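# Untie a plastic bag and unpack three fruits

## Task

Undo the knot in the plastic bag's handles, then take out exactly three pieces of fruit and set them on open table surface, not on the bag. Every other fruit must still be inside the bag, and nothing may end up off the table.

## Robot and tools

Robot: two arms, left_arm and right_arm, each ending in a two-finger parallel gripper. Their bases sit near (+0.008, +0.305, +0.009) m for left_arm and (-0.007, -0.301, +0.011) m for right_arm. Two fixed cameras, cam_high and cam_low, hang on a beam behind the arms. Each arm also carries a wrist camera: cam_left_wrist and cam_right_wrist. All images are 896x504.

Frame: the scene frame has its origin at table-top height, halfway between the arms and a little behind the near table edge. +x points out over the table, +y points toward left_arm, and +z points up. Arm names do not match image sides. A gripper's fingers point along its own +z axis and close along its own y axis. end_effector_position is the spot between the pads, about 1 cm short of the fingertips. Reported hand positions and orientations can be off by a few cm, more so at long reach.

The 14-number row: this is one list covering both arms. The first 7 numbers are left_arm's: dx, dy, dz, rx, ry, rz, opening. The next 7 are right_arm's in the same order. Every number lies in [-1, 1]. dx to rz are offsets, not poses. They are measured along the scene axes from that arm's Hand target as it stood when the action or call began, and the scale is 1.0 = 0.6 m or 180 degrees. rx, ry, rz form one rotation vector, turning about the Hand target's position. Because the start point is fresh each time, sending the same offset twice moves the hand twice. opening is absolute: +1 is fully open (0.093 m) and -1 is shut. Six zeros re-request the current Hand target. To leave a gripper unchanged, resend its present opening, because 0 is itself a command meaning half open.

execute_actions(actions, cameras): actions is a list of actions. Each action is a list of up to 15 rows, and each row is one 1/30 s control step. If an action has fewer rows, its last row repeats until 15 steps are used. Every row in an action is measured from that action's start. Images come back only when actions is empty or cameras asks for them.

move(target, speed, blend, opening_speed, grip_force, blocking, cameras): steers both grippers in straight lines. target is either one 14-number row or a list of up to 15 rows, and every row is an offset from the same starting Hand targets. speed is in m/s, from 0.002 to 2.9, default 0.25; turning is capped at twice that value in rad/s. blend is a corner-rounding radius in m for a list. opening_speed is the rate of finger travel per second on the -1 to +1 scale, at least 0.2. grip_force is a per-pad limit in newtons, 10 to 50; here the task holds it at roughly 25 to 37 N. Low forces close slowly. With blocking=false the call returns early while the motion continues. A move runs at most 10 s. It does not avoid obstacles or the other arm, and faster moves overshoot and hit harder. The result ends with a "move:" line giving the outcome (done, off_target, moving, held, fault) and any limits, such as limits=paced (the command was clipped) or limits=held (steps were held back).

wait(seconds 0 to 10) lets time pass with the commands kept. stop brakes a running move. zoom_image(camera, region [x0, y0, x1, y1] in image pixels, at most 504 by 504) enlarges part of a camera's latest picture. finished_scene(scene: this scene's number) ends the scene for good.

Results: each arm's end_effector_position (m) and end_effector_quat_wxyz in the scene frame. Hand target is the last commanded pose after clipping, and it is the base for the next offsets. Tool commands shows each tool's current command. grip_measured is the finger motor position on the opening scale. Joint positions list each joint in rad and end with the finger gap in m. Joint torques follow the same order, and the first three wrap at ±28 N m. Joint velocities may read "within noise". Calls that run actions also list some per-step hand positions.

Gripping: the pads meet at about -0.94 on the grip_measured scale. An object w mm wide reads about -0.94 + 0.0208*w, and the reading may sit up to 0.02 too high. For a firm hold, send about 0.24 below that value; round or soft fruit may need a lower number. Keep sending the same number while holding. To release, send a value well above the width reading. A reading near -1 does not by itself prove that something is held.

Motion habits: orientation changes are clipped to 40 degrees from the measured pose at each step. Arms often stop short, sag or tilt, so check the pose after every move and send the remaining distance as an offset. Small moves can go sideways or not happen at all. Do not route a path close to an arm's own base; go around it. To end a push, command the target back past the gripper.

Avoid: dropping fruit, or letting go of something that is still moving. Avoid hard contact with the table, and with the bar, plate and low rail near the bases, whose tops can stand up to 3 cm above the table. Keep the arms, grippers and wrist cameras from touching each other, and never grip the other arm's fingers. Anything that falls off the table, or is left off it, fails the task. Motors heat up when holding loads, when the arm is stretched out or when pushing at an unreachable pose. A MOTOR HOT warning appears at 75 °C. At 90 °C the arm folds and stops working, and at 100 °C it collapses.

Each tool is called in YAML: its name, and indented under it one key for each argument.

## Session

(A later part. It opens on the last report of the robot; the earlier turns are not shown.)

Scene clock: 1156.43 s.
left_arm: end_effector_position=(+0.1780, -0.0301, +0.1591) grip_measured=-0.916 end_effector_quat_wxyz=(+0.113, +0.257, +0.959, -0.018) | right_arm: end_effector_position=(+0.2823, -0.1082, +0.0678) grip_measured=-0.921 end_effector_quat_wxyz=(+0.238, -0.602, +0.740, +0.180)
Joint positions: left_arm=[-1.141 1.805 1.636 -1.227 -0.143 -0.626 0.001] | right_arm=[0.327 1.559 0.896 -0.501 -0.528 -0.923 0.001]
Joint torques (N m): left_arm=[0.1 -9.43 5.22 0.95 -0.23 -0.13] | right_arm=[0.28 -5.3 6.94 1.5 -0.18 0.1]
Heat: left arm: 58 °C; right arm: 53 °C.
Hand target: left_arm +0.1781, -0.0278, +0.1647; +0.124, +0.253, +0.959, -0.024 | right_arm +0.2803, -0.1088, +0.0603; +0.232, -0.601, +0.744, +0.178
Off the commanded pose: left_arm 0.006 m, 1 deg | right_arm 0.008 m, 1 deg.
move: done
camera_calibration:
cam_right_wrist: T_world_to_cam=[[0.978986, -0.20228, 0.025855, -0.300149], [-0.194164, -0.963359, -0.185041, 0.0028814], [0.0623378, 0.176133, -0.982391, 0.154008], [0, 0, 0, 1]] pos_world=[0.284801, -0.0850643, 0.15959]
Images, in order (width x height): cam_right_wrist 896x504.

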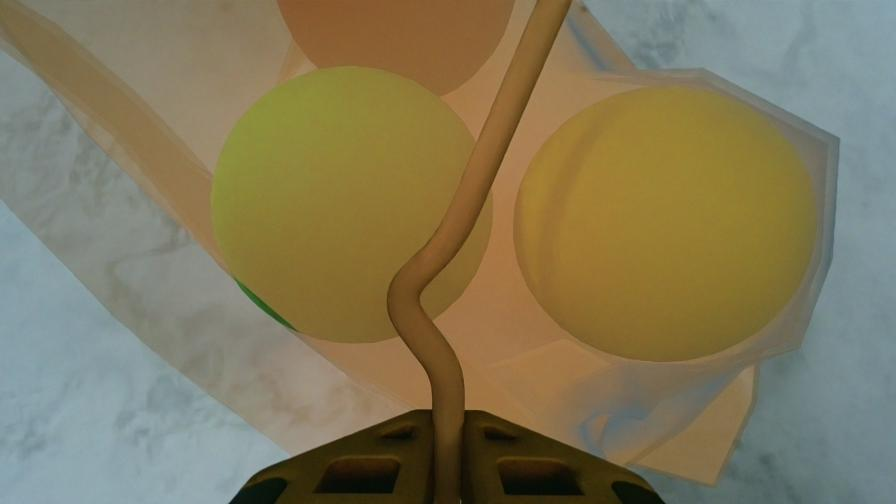

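move:
  target:
    - [0,0,0,0,0,0,-1,0.03,0,0.2,0,0,0,-1]
    - [0,0,0,0,0,0,-1,0.18,0.04,0.22,0,0,0,-1]
  speed: 0.08
  blend: 0.03
  cameras: ["all"]

zoom_image:
  camera: "cam_high"
  region: [395, 145, 545, 245]

zoom_image:
  camera: "cam_low"
  region: [225, 230, 385, 350]

Scene clock: 1174.47 s.
left_arm: end_effector_position=(+0.1780, -0.0301, +0.1591) grip_measured=-0.916 end_effector_quat_wxyz=(+0.113, +0.257, +0.959, -0.018) | right_arm: end_effector_position=(+0.3835, -0.0819, +0.1874) grip_measured=-0.921 end_effector_quat_wxyz=(+0.230, -0.602, +0.744, +0.178)
Joint positions: left_arm=[-1.141 1.805 1.636 -1.227 -0.143 -0.626 0.001] | right_arm=[0.299 1.883 1.783 -1.096 -0.528 -0.955 0.001]
Joint torques (N m): left_arm=[0.13 -9.48 5.31 0.95 -0.23 -0.1] | right_arm=[-1.1 -8.08 12.34 0.99 -0.38 -0.08]
Heat: left arm: 58 °C; right arm: 54 °C.
Hand target: left_arm +0.1781, -0.0278, +0.1647; +0.124, +0.253, +0.959, -0.024 | right_arm +0.3882, -0.0847, +0.1923; +0.232, -0.601, +0.744, +0.178
Off the commanded pose: left_arm 0.006 m, 1 deg | right_arm 0.008 m, 0 deg.
move: done
camera_calibration:
cam_left_wrist: T_world_to_cam=[[-0.503863, -0.863568, -0.0192917, 0.0659931], [-0.848398, 0.490568, 0.198905, 0.173844], [-0.162304, 0.116588, -0.979829, 0.277224], [0, 0, 0, 1]] pos_world=[0.225735, -0.0606137, 0.238326]
cam_right_wrist: T_world_to_cam=[[0.978613, -0.205019, 0.01683, -0.395436], [-0.199376, -0.965451, -0.167789, 0.0686766], [0.0506485, 0.160845, -0.985679, 0.264311], [0, 0, 0, 1]] pos_world=[0.387284, -0.0572813, 0.278705]

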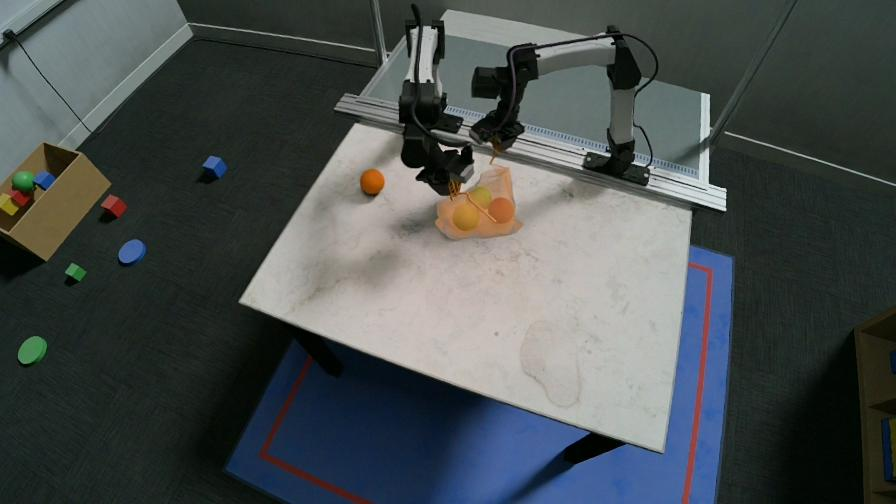

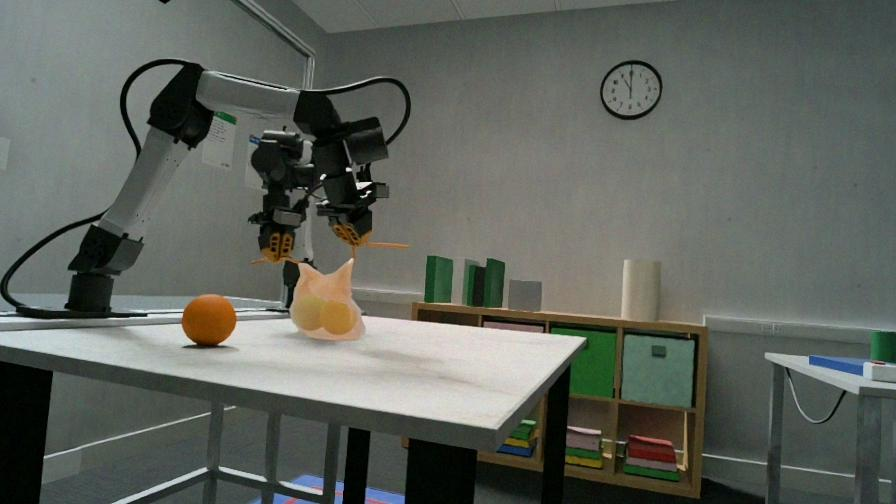

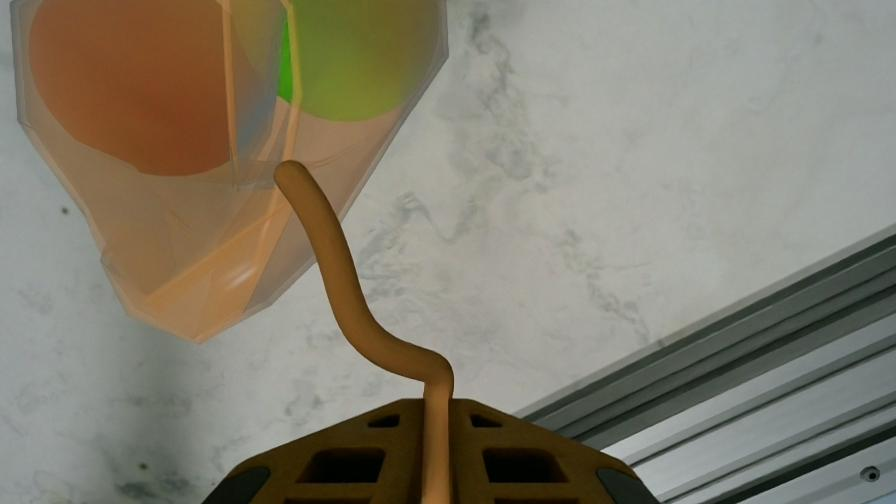

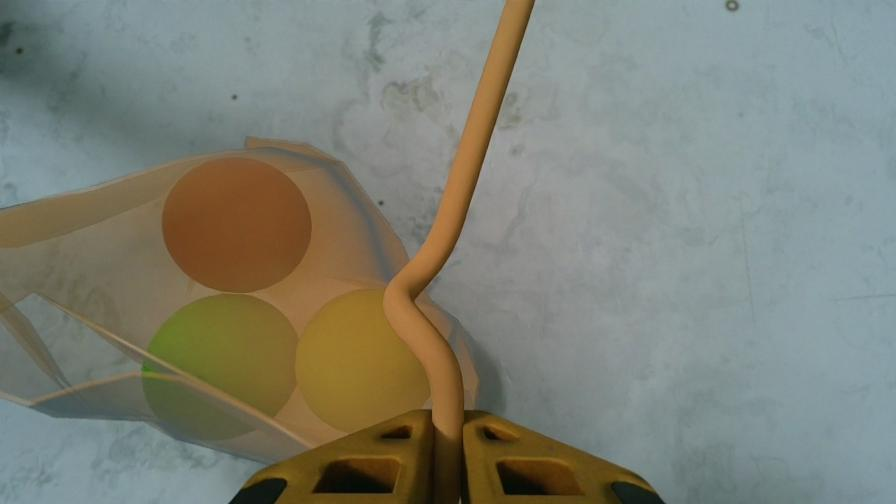

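Scaled by 3.360 from the camera's 896x504 image, which has a finer 1280x720 frame.

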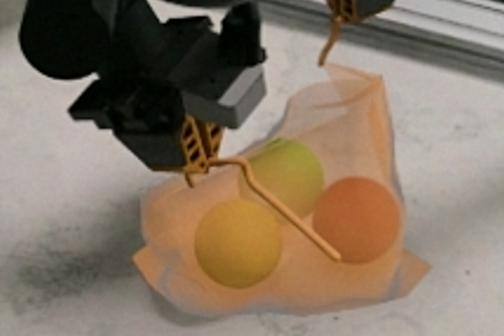

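Scaled by 3.150 from the camera's 896x504 image, which has a finer 1280x720 frame.

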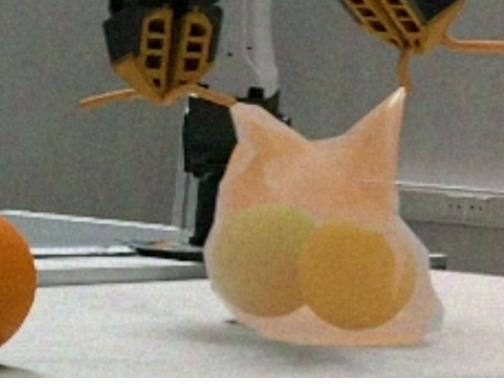

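move:
  target:
    - [0,0,0,0,0,0,-1,0.13,-0.01,-0.1,0,0,0,-1]
    - [0,0,0,0,0,0,-1,0.15,-0.01,-0.2,0,0,0,-1]
  speed: 0.08
  blend: 0.02
  cameras: ["all"]

zoom_image:
  camera: "cam_high"
  region: [395, 145, 545, 245]

zoom_image:
  camera: "cam_low"
  region: [245, 230, 405, 350]

Scene clock: 1195.00 s.
left_arm: end_effector_position=(+0.1781, -0.0301, +0.1591) grip_measured=-0.916 end_effector_quat_wxyz=(+0.113, +0.257, +0.959, -0.018) | right_arm: end_effector_position=(+0.4748, -0.0853, +0.0800) grip_measured=-0.921 end_effector_quat_wxyz=(+0.230, -0.603, +0.743, +0.175)
Joint positions: left_arm=[-1.141 1.805 1.636 -1.226 -0.144 -0.626 0.001] | right_arm=[0.242 2.28 1.97 -0.916 -0.544 -1.022 0.001]
Joint torques (N m): left_arm=[0.12 -9.46 5.29 0.95 -0.22 -0.11] | right_arm=[-1.29 -11.18 7.68 1.43 -0.44 -0.09]
Heat: left arm: 58 °C; right arm: 56 °C.
Hand target: left_arm +0.1781, -0.0278, +0.1647; +0.124, +0.253, +0.959, -0.024 | right_arm +0.4783, -0.0908, +0.0724; +0.232, -0.601, +0.744, +0.178
Off the commanded pose: left_arm 0.006 m, 1 deg | right_arm 0.010 m, 1 deg.
move: done
camera_calibration:
cam_left_wrist: T_world_to_cam=[[-0.503817, -0.863594, -0.0193307, 0.0659923], [-0.848502, 0.49057, 0.198456, 0.173953], [-0.161903, 0.116388, -0.979919, 0.27724], [0, 0, 0, 1]] pos_world=[0.225734, -0.0606131, 0.238427]
cam_right_wrist: T_world_to_cam=[[0.979051, -0.202439, 0.0218525, -0.484044], [-0.196174, -0.966572, -0.165086, 0.063703], [0.054542, 0.157341, -0.986037, 0.152341], [0, 0, 0, 1]] pos_world=[0.478092, -0.0603853, 0.171308]

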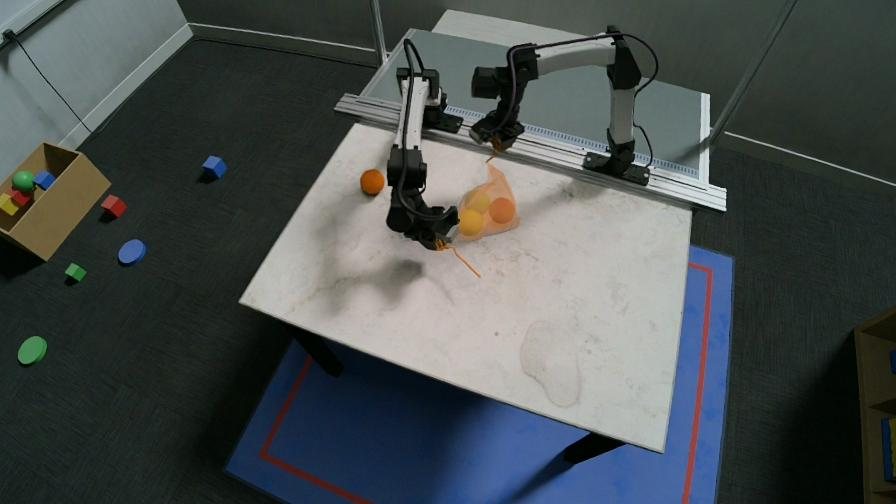

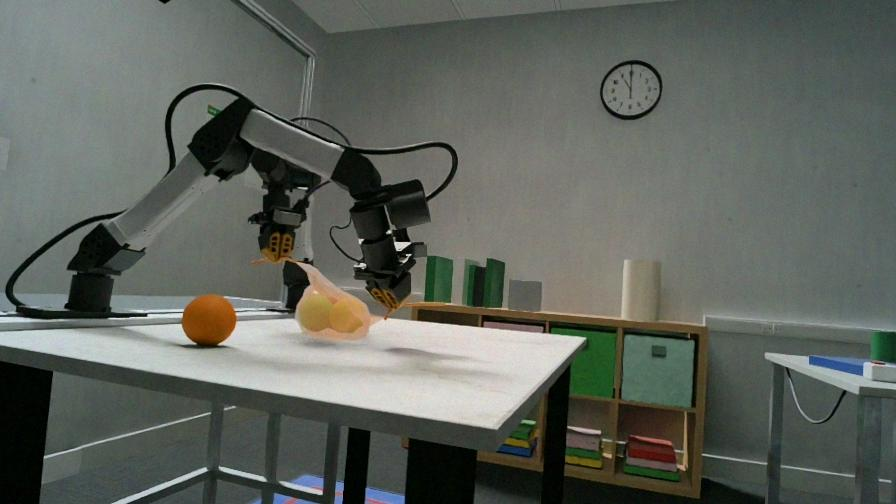

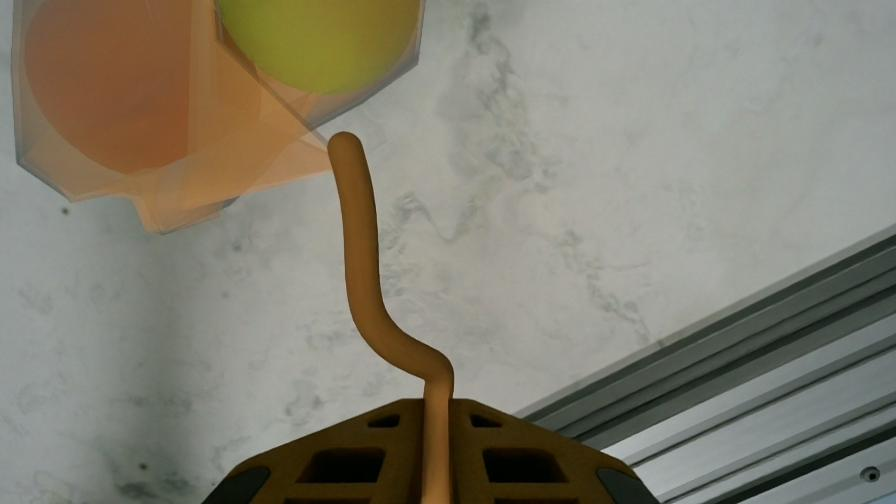

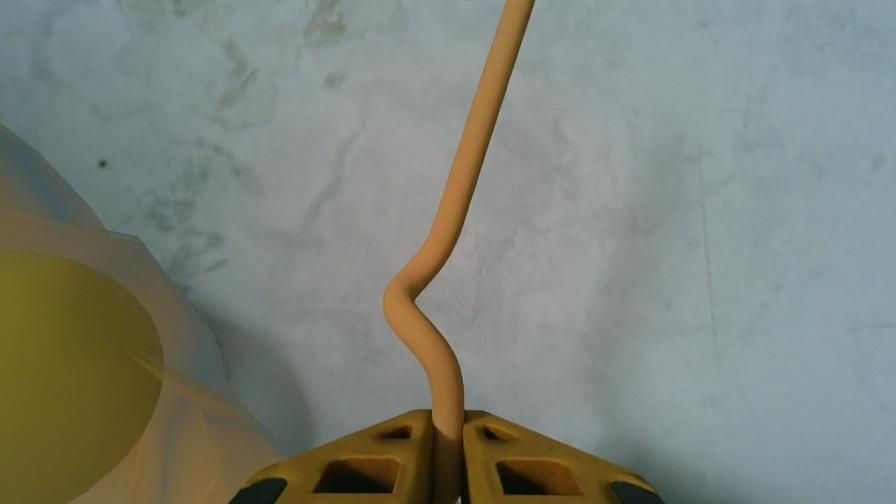

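Scaled by 3.360 from the camera's 896x504 image, which has a finer 1280x720 frame.

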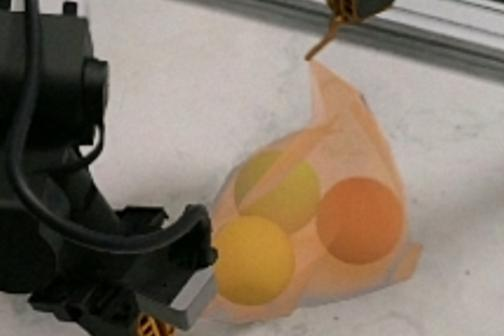

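Scaled by 3.150 from the camera's 896x504 image, which has a finer 1280x720 frame.

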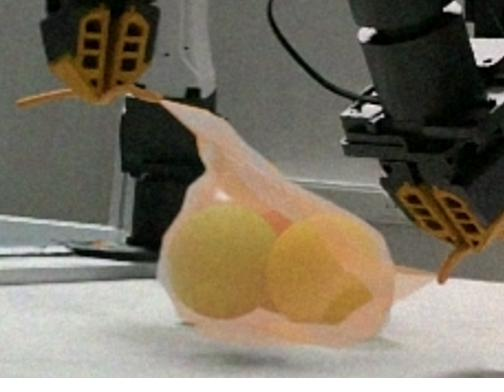

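move:
  target:
    - [0.02,0.0,-0.16,0,0,0,-1,-0.15,0.0,0.17,0,0,0,-1]
    - [0.02,0,-0.16,0,0,0,0.2,-0.15,0.0,0.17,0,0,0,-1]
    - [-0.02,0.06,0.1,0,0,0,0.2,-0.15,0,0.17,0,0,0,-1]
  speed: 0.1
  cameras: ["all"]

zoom_image:
  camera: "cam_high"
  region: [395, 145, 545, 245]

zoom_image:
  camera: "cam_low"
  region: [245, 230, 405, 350]

Scene clock: 1216.90 s.
left_arm: end_effector_position=(+0.1677, +0.0056, +0.2136) grip_measured=+0.198 end_effector_quat_wxyz=(+0.116, +0.255, +0.960, -0.019) | right_arm: end_effector_position=(+0.3981, -0.0889, +0.1671) grip_measured=-0.921 end_effector_quat_wxyz=(+0.235, -0.603, +0.741, +0.178)
Joint positions: left_arm=[-1.125 1.69 1.718 -1.417 -0.144 -0.614 0.055] | right_arm=[0.27 1.923 1.752 -1.03 -0.545 -0.988 0.001]
Joint torques (N m): left_arm=[-0.06 -7.8 7.98 0.74 -0.21 -0.1] | right_arm=[0.09 -13.08 6.98 0.99 -0.26 0.08]
Heat: left arm: 58 °C; right arm: 55 °C.
Hand target: left_arm +0.1661, +0.0082, +0.2246; +0.124, +0.252, +0.959, -0.024 | right_arm +0.3883, -0.0908, +0.1743; +0.232, -0.601, +0.744, +0.178
Off the commanded pose: left_arm 0.012 m, 1 deg | right_arm 0.012 m, 1 deg.
move: off_target (left_arm, right_arm)
camera_calibration:
cam_left_wrist: T_world_to_cam=[[-0.499506, -0.866107, -0.0187486, 0.0917794], [-0.851649, 0.486973, 0.193781, 0.138424], [-0.158705, 0.112762, -0.980866, 0.32444], [0, 0, 0, 1]] pos_world=[0.215223, -0.0245023, 0.293129]
cam_right_wrist: T_world_to_cam=[[0.979066, -0.202085, 0.0243304, -0.41195], [-0.194672, -0.964582, -0.178003, 0.0613252], [0.0594404, 0.16954, -0.983729, 0.24169], [0, 0, 0, 1]] pos_world=[0.400898, -0.0650718, 0.258696]

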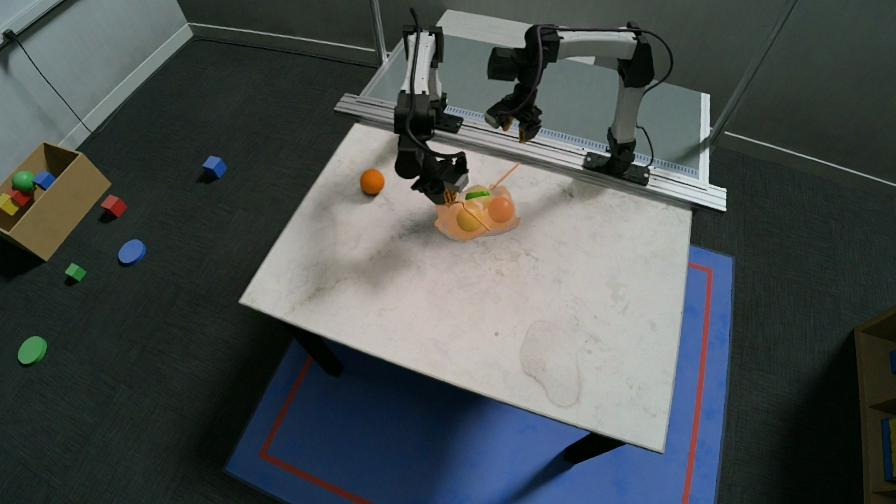

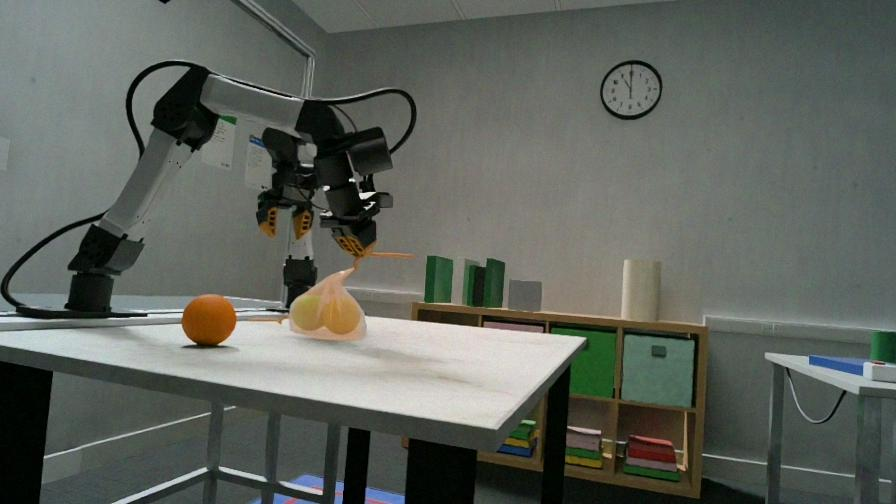

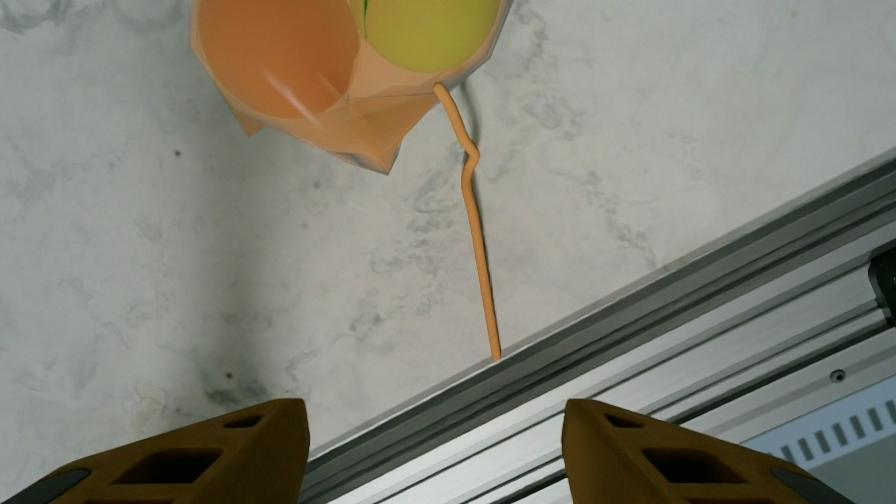

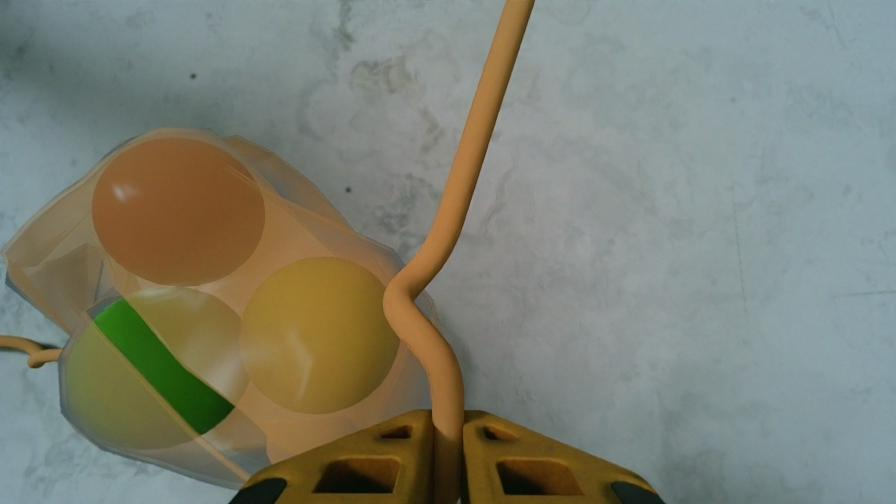

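Scaled by 3.360 from the camera's 896x504 image, which has a finer 1280x720 frame.

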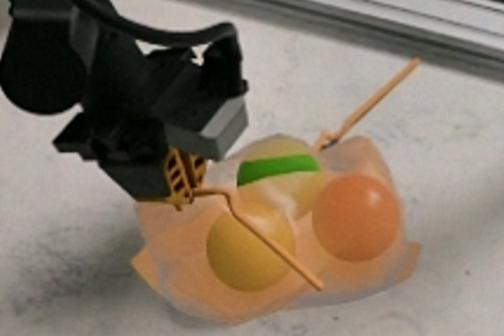

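Scaled by 3.150 from the camera's 896x504 image, which has a finer 1280x720 frame.

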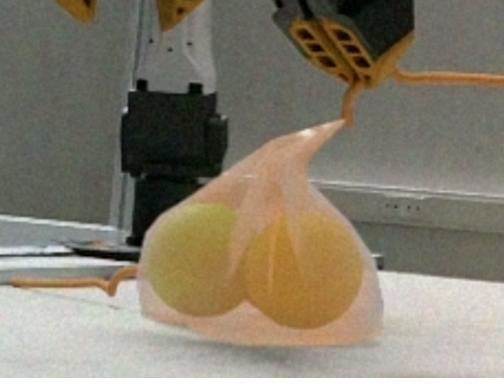

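move:
  target: [0.215,-0.072,0.0,0,0,-0.598,1,0,0,0,0,0,0,-1]
  speed: 0.2
  cameras: ["cam_left_wrist"]

zoom_image:
  camera: "cam_left_wrist"
  region: [220, 0, 720, 440]

Scene clock: 1256.70 s.
left_arm: end_effector_position=(+0.2930, -0.0352, +0.2271) grip_measured=+1.000 end_effector_quat_wxyz=(+0.160, +0.911, +0.374, -0.075) | right_arm: end_effector_position=(+0.3981, -0.0889, +0.1671) grip_measured=-0.921 end_effector_quat_wxyz=(+0.235, -0.603, +0.741, +0.178)
Joint positions: left_arm=[-0.744 2.123 2.331 -1.54 0.276 1.563 0.093] | right_arm=[0.27 1.923 1.752 -1.03 -0.545 -0.988 0.001]
Joint torques (N m): left_arm=[0.66 -7.61 7.8 0.76 0.32 0.09] | right_arm=[0.09 -13.01 6.91 0.99 -0.25 0.11]
Heat: left arm: 58 °C; right arm: 55 °C.
Hand target: left_arm +0.2949, -0.0352, +0.2247; +0.054, +0.923, +0.362, -0.114 | right_arm +0.3883, -0.0908, +0.1743; +0.232, -0.601, +0.744, +0.178
Off the commanded pose: left_arm 0.003 m, 13 deg | right_arm 0.012 m, 1 deg.
joint sent to its limit (left arm) — joint 4 (wrist pitch), lower limit. The joint targets are off in orientation, not in position.
move: off_target (left_arm, right_arm)
camera_calibration:
cam_left_wrist: T_world_to_cam=[[-0.700878, 0.674894, -0.23084, 0.280733], [0.656962, 0.73684, 0.159584, -0.16305], [0.277795, -0.0398043, -0.959815, 0.224199], [0, 0, 0, 1]] pos_world=[0.241596, -0.0603993, 0.306015]
Images, in order (width x height): cam_left_wrist 896x504.

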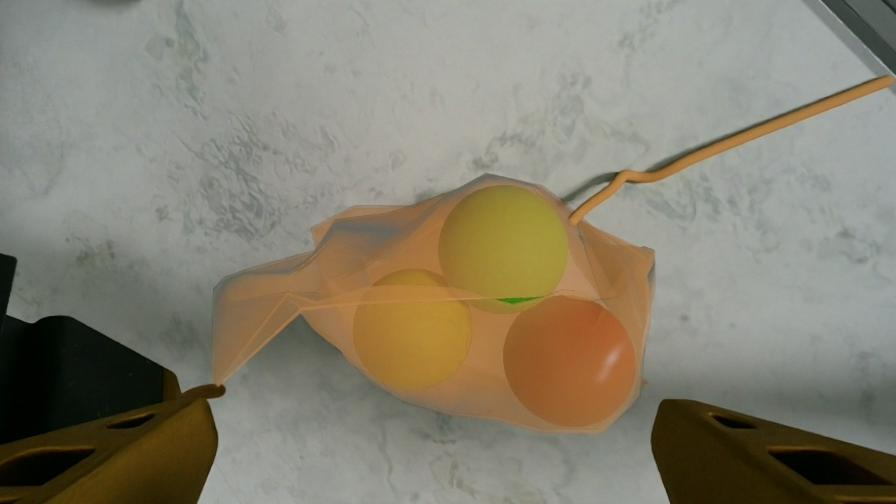

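Scaled by 1.008 from the camera's 896x504 image, which has a finer 1280x720 frame.

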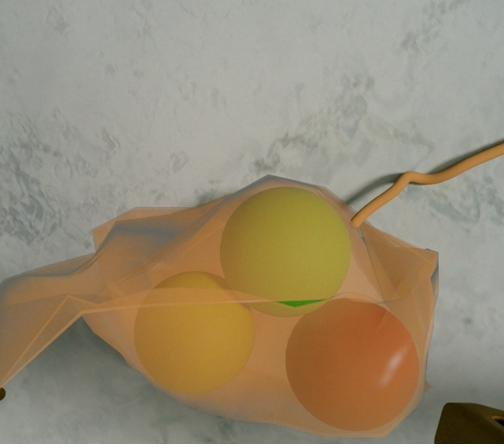

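move:
  target:
    - [-0.22,0.08,0.0,0,0,0.55,1,0,0,0,0,0,0,-1]
    - [-0.22,0.08,0.0,0,0,0.55,1,-0.12,-0.02,0.09,0,0,0,-1]
  speed: [0.2,0.1]
  cameras: ["all"]

zoom_image:
  camera: "cam_high"
  region: [395, 145, 545, 245]

zoom_image:
  camera: "cam_low"
  region: [245, 230, 405, 350]

Scene clock: 1305.47 s.
left_arm: end_effector_position=(+0.1667, +0.0038, +0.2227) grip_measured=+1.000 end_effector_quat_wxyz=(+0.123, +0.327, +0.936, -0.041) | right_arm: end_effector_position=(+0.3260, -0.0999, +0.2261) grip_measured=-0.921 end_effector_quat_wxyz=(+0.239, -0.603, +0.740, +0.180)
Joint positions: left_arm=[-1.112 1.653 1.705 -1.387 -0.107 -0.449 0.093] | right_arm=[0.29 1.649 1.639 -1.173 -0.543 -0.964 0.001]
Joint torques (N m): left_arm=[-0.01 -7.88 5.27 0.79 -0.2 -0.1] | right_arm=[0.17 -9.78 6.91 1.02 -0.2 0.11]
Heat: left arm: 58 °C; right arm: 54 °C.
Hand target: left_arm +0.1630, +0.0128, +0.2247; +0.122, +0.324, +0.938, -0.033 | right_arm +0.3163, -0.1028, +0.2283; +0.232, -0.601, +0.744, +0.178
Off the commanded pose: left_arm 0.010 m, 1 deg | right_arm 0.010 m, 1 deg.
move: done
camera_calibration:
cam_left_wrist: T_world_to_cam=[[-0.626824, -0.779161, 0.000165488, 0.10665], [-0.768086, 0.61795, 0.167872, 0.128029], [-0.130901, 0.105099, -0.985809, 0.32993], [0, 0, 0, 1]] pos_world=[0.208377, -0.030693, 0.303738]
cam_right_wrist: T_world_to_cam=[[0.979227, -0.200965, 0.0269832, -0.345564], [-0.192655, -0.963615, -0.185286, 0.0482758], [0.0632374, 0.176238, -0.982314, 0.304913], [0, 0, 0, 1]] pos_world=[0.328404, -0.0766643, 0.31779]

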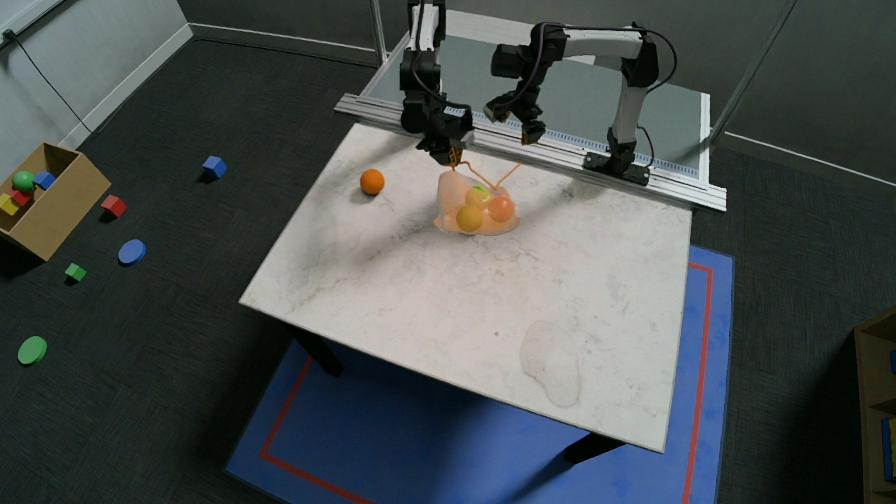

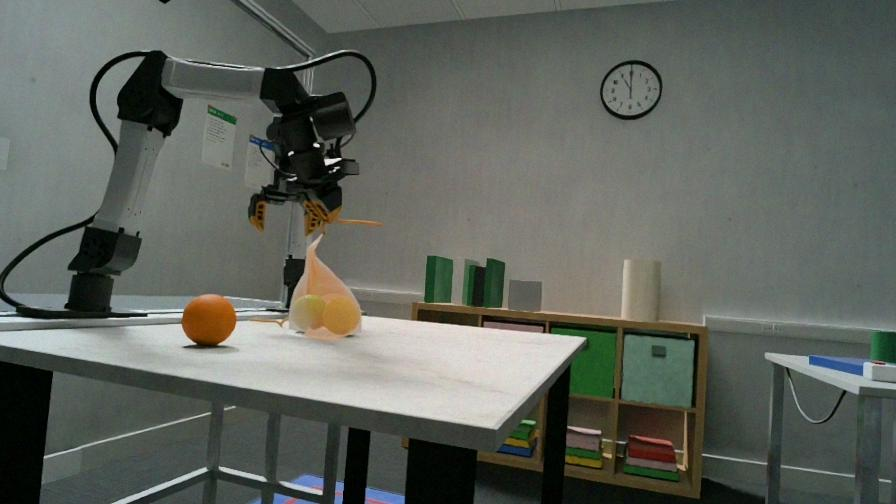

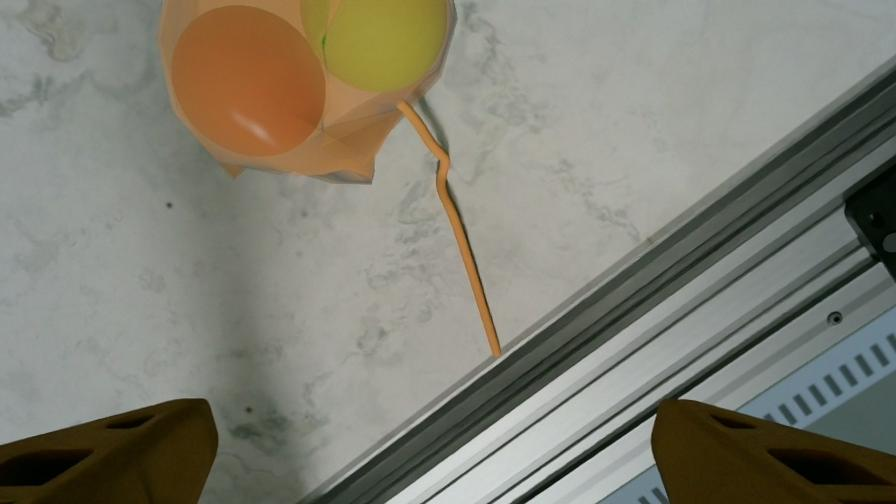

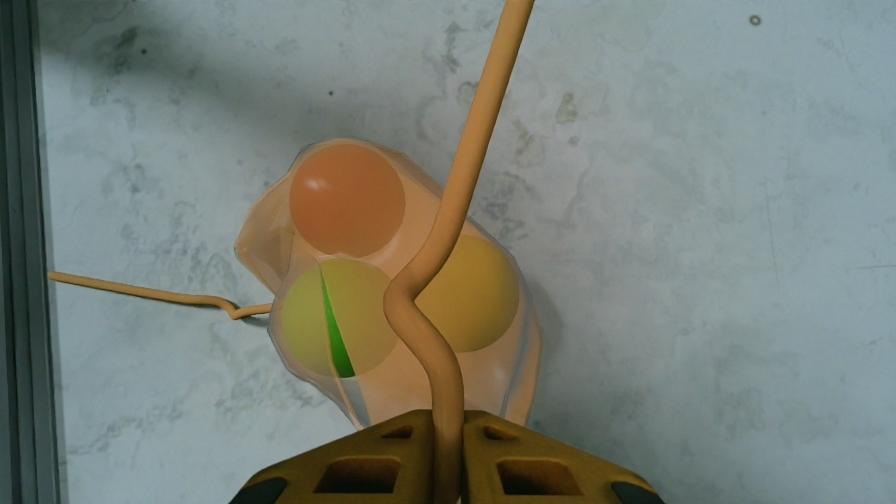

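Scaled by 3.360 from the camera's 896x504 image, which has a finer 1280x720 frame.

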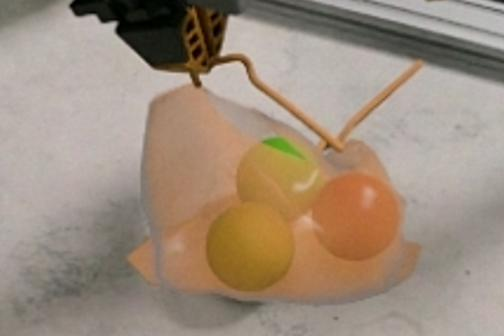

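Scaled by 3.150 from the camera's 896x504 image, which has a finer 1280x720 frame.

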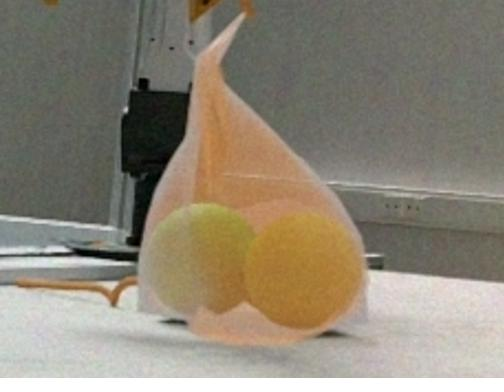

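move:
  target: [0.016,-0.045,-0.25,0,0,0.085,-0.1,0,0,0,0,0,0,-1]
  speed: 0.15
  cameras: ["cam_left_wrist"]

Scene clock: 1352.13 s.
left_arm: end_effector_position=(+0.1729, -0.0154, +0.0812) grip_measured=-0.098 end_effector_quat_wxyz=(+0.125, +0.199, +0.972, -0.024) | right_arm: end_effector_position=(+0.3259, -0.0999, +0.2260) grip_measured=-0.921 end_effector_quat_wxyz=(+0.239, -0.603, +0.740, +0.180)
Joint positions: left_arm=[-1.151 1.764 1.27 -0.89 -0.168 -0.754 0.04] | right_arm=[0.29 1.649 1.639 -1.173 -0.543 -0.964 0.001]
Joint torques (N m): left_arm=[-0.05 -6.2 5.5 0.94 -0.25 -0.11] | right_arm=[0.16 -9.91 7.12 1.05 -0.21 0.07]
Heat: left arm: 56 °C; right arm: 52 °C.
Hand target: left_arm +0.1726, -0.0141, +0.0747; +0.125, +0.196, +0.972, -0.017 | right_arm +0.3163, -0.1028, +0.2283; +0.232, -0.601, +0.744, +0.178
Off the commanded pose: left_arm 0.007 m, 1 deg | right_arm 0.010 m, 1 deg.
move: done
camera_calibration:
cam_left_wrist: T_world_to_cam=[[-0.398208, -0.917295, 0.000311707, 0.0539443], [-0.903383, 0.392227, 0.173372, 0.187831], [-0.159155, 0.0687563, -0.984856, 0.197508], [0, 0, 0, 1]] pos_world=[0.222599, -0.0377695, 0.161935]
Images, in order (width x height): cam_left_wrist 896x504.

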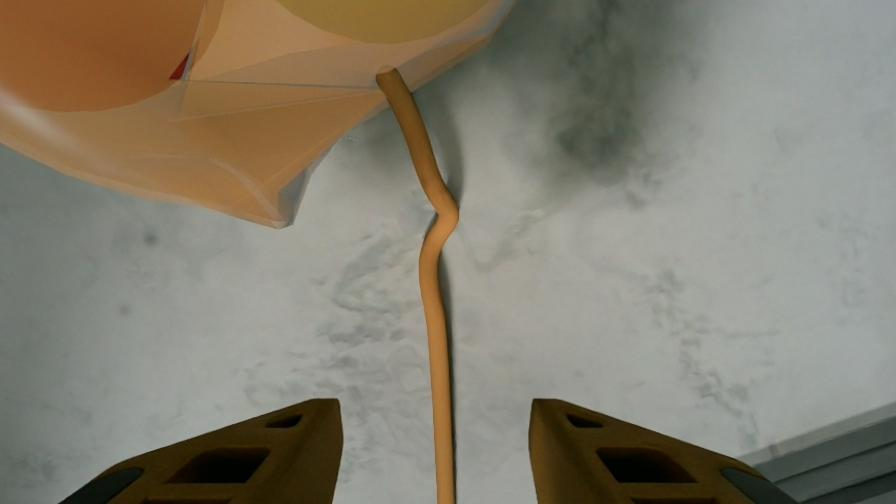

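move:
  target:
    - [0.033,-0.013,-0.075,0,0,0,-0.3,0,0,0,0,0,0,-1]
    - [0.033,-0.013,-0.098,0,0,0,-0.3,0,0,0,0,0,0,-1]
    - [0.033,-0.013,-0.098,0,0,0,-1,0,0,0,0,0,0,-1]
  speed: [0.08,0.05,0.05]
  opening_speed: 1.0
  cameras: ["cam_left_wrist"]

Scene clock: 1364.63 s.
left_arm: end_effector_position=(+0.1924, -0.0284, +0.0278) grip_measured=-0.915 end_effector_quat_wxyz=(+0.132, +0.194, +0.972, -0.030) | right_arm: end_effector_position=(+0.3259, -0.0999, +0.2260) grip_measured=-0.921 end_effector_quat_wxyz=(+0.239, -0.603, +0.740, +0.180)
Joint positions: left_arm=[-1.118 1.89 1.201 -0.671 -0.167 -0.728 0.001] | right_arm=[0.29 1.649 1.639 -1.173 -0.543 -0.964 0.001]
Joint torques (N m): left_arm=[0.69 -6.09 4.79 1.01 -0.19 0.05] | right_arm=[0.14 -9.98 6.91 1 -0.19 0.08]
Heat: left arm: 54 °C; right arm: 52 °C.
Hand target: left_arm +0.1924, -0.0218, +0.0159; +0.125, +0.197, +0.972, -0.016 | right_arm +0.3163, -0.1028, +0.2283; +0.232, -0.601, +0.744, +0.178
Off the commanded pose: left_arm 0.014 m, 2 deg | right_arm 0.010 m, 1 deg.
move: off_target (left_arm); target 3's new opening was sent with left_arm's hand 0.012 m and 1 deg from that target
camera_calibration:
cam_left_wrist: T_world_to_cam=[[-0.391346, -0.920178, 0.0109683, 0.0481108], [-0.908238, 0.388132, 0.156385, 0.221022], [-0.148159, 0.0512388, -0.987635, 0.146443], [0, 0, 0, 1]] pos_world=[0.241266, -0.0490188, 0.10954]
Images, in order (width x height): cam_left_wrist 896x504.

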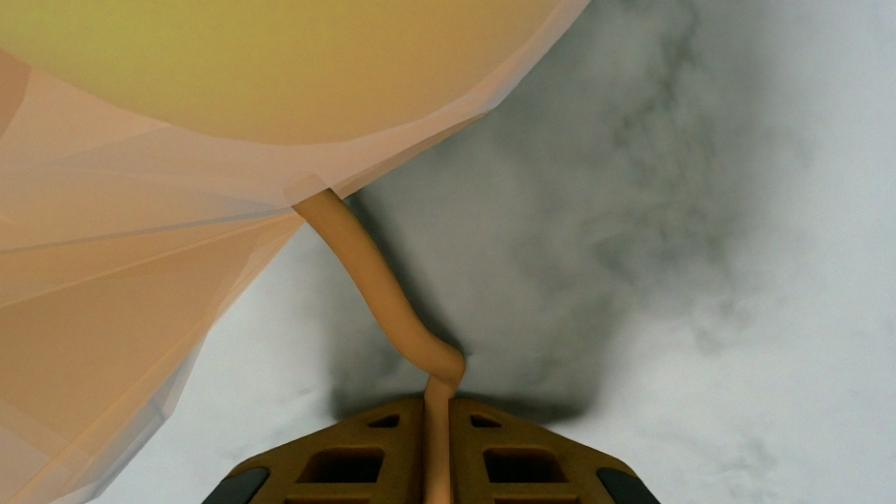

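move:
  target:
    - [0,0.02,0.15,0,0,0,-1,0,0,0,0,0,0,-1]
    - [0.09,0.18,0.24,0,0,0,-1,0,0,0,0,0,0,-1]
  speed: 0.1
  blend: 0.03
  cameras: ["all"]

zoom_image:
  camera: "cam_high"
  region: [395, 145, 545, 245]

zoom_image:
  camera: "cam_right_wrist"
  region: [180, 80, 580, 480]

Scene clock: 1379.50 s.
left_arm: end_effector_position=(+0.2469, +0.0868, +0.1480) grip_measured=-0.915 end_effector_quat_wxyz=(+0.120, +0.194, +0.974, -0.007) | right_arm: end_effector_position=(+0.3259, -0.0999, +0.2260) grip_measured=-0.921 end_effector_quat_wxyz=(+0.239, -0.603, +0.740, +0.180)
Joint positions: left_arm=[-0.773 1.577 1.326 -1.113 -0.111 -0.39 0.001] | right_arm=[0.29 1.649 1.639 -1.173 -0.543 -0.964 0.001]
Joint torques (N m): left_arm=[0.62 -7.28 8.61 0.74 0.03 0.07] | right_arm=[0.06 -9.78 6.9 1.01 -0.22 0.1]
Heat: left arm: 53 °C; right arm: 52 °C.
Hand target: left_arm +0.2464, +0.0862, +0.1598; +0.125, +0.196, +0.972, -0.016 | right_arm +0.3163, -0.1028, +0.2283; +0.232, -0.601, +0.744, +0.178
Off the commanded pose: left_arm 0.012 m, 1 deg | right_arm 0.010 m, 1 deg.
move: off_target (left_arm)
camera_calibration:
cam_left_wrist: T_world_to_cam=[[-0.385506, -0.922237, -0.0294123, 0.178806], [-0.908009, 0.373506, 0.189772, 0.203458], [-0.164029, 0.0998649, -0.981388, 0.266036], [0, 0, 0, 1]] pos_world=[0.29731, 0.0623414, 0.227733]
cam_right_wrist: T_world_to_cam=[[0.979232, -0.200989, 0.0266011, -0.345347], [-0.192758, -0.963626, -0.185118, 0.0482355], [0.0628402, 0.176146, -0.982356, 0.305056], [0, 0, 0, 1]] pos_world=[0.328303, -0.0766644, 0.31779]

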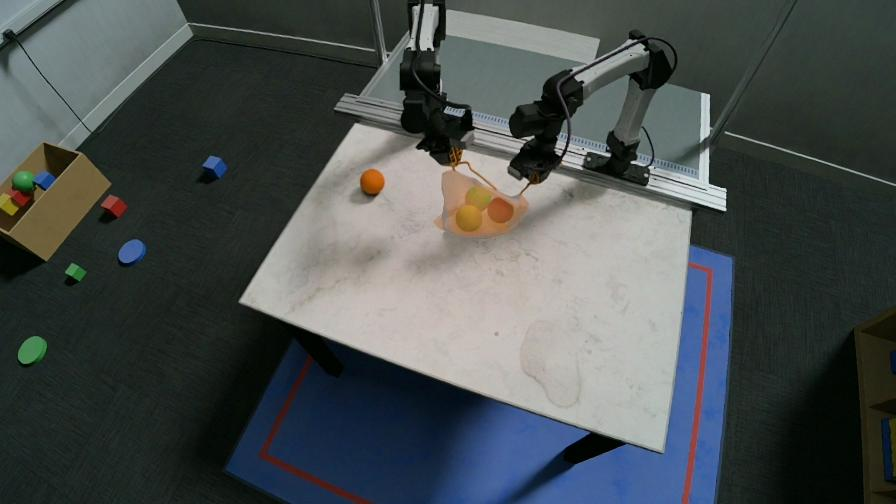

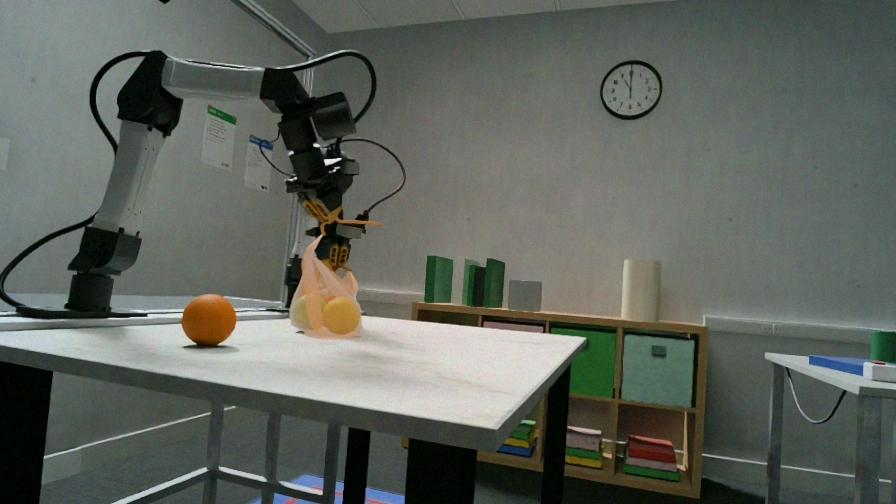

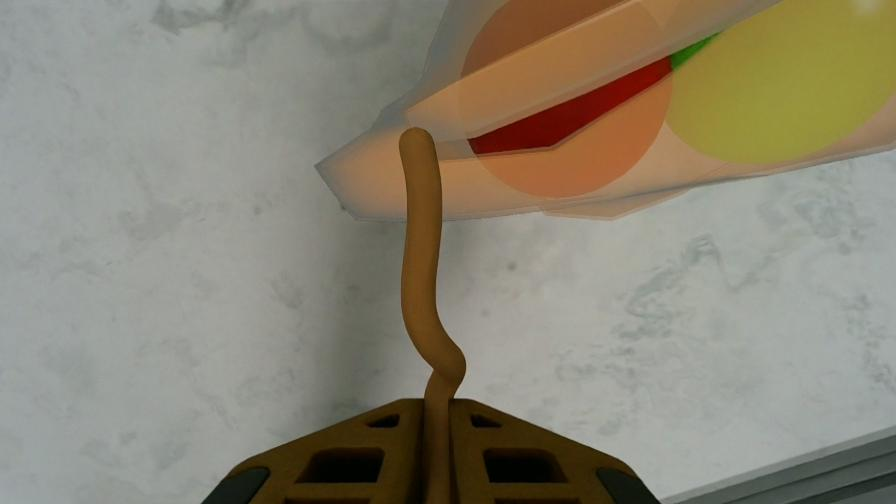

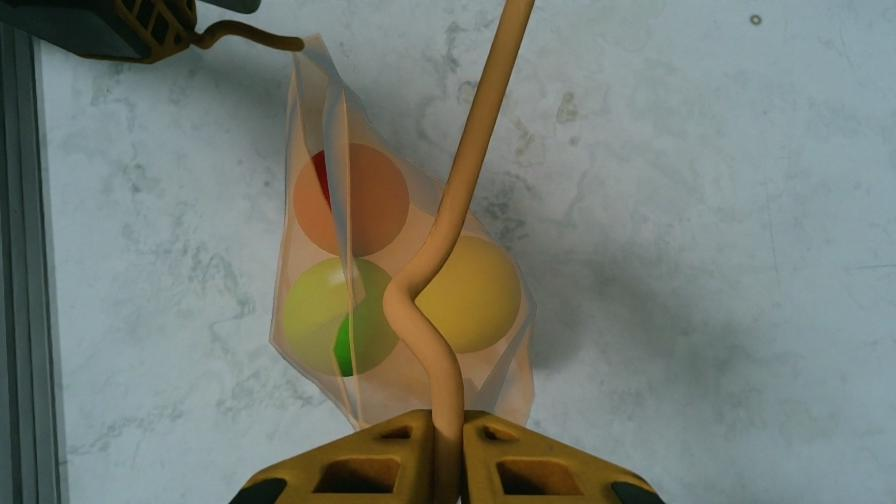

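Scaled by 3.360 from the camera's 896x504 image, which has a finer 1280x720 frame.

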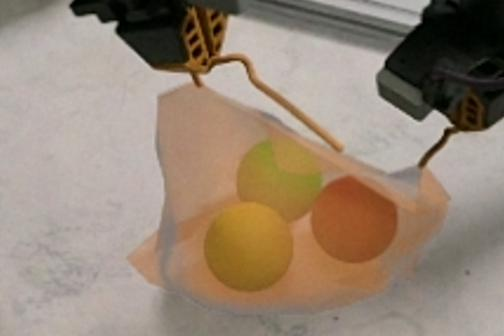

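Scaled by 1.260 from the camera's 896x504 image, which has a finer 1280x720 frame.

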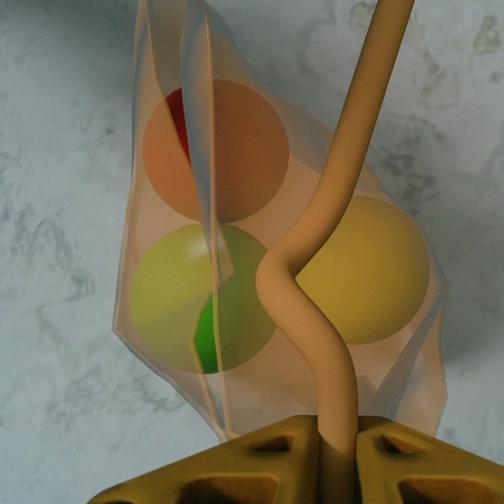

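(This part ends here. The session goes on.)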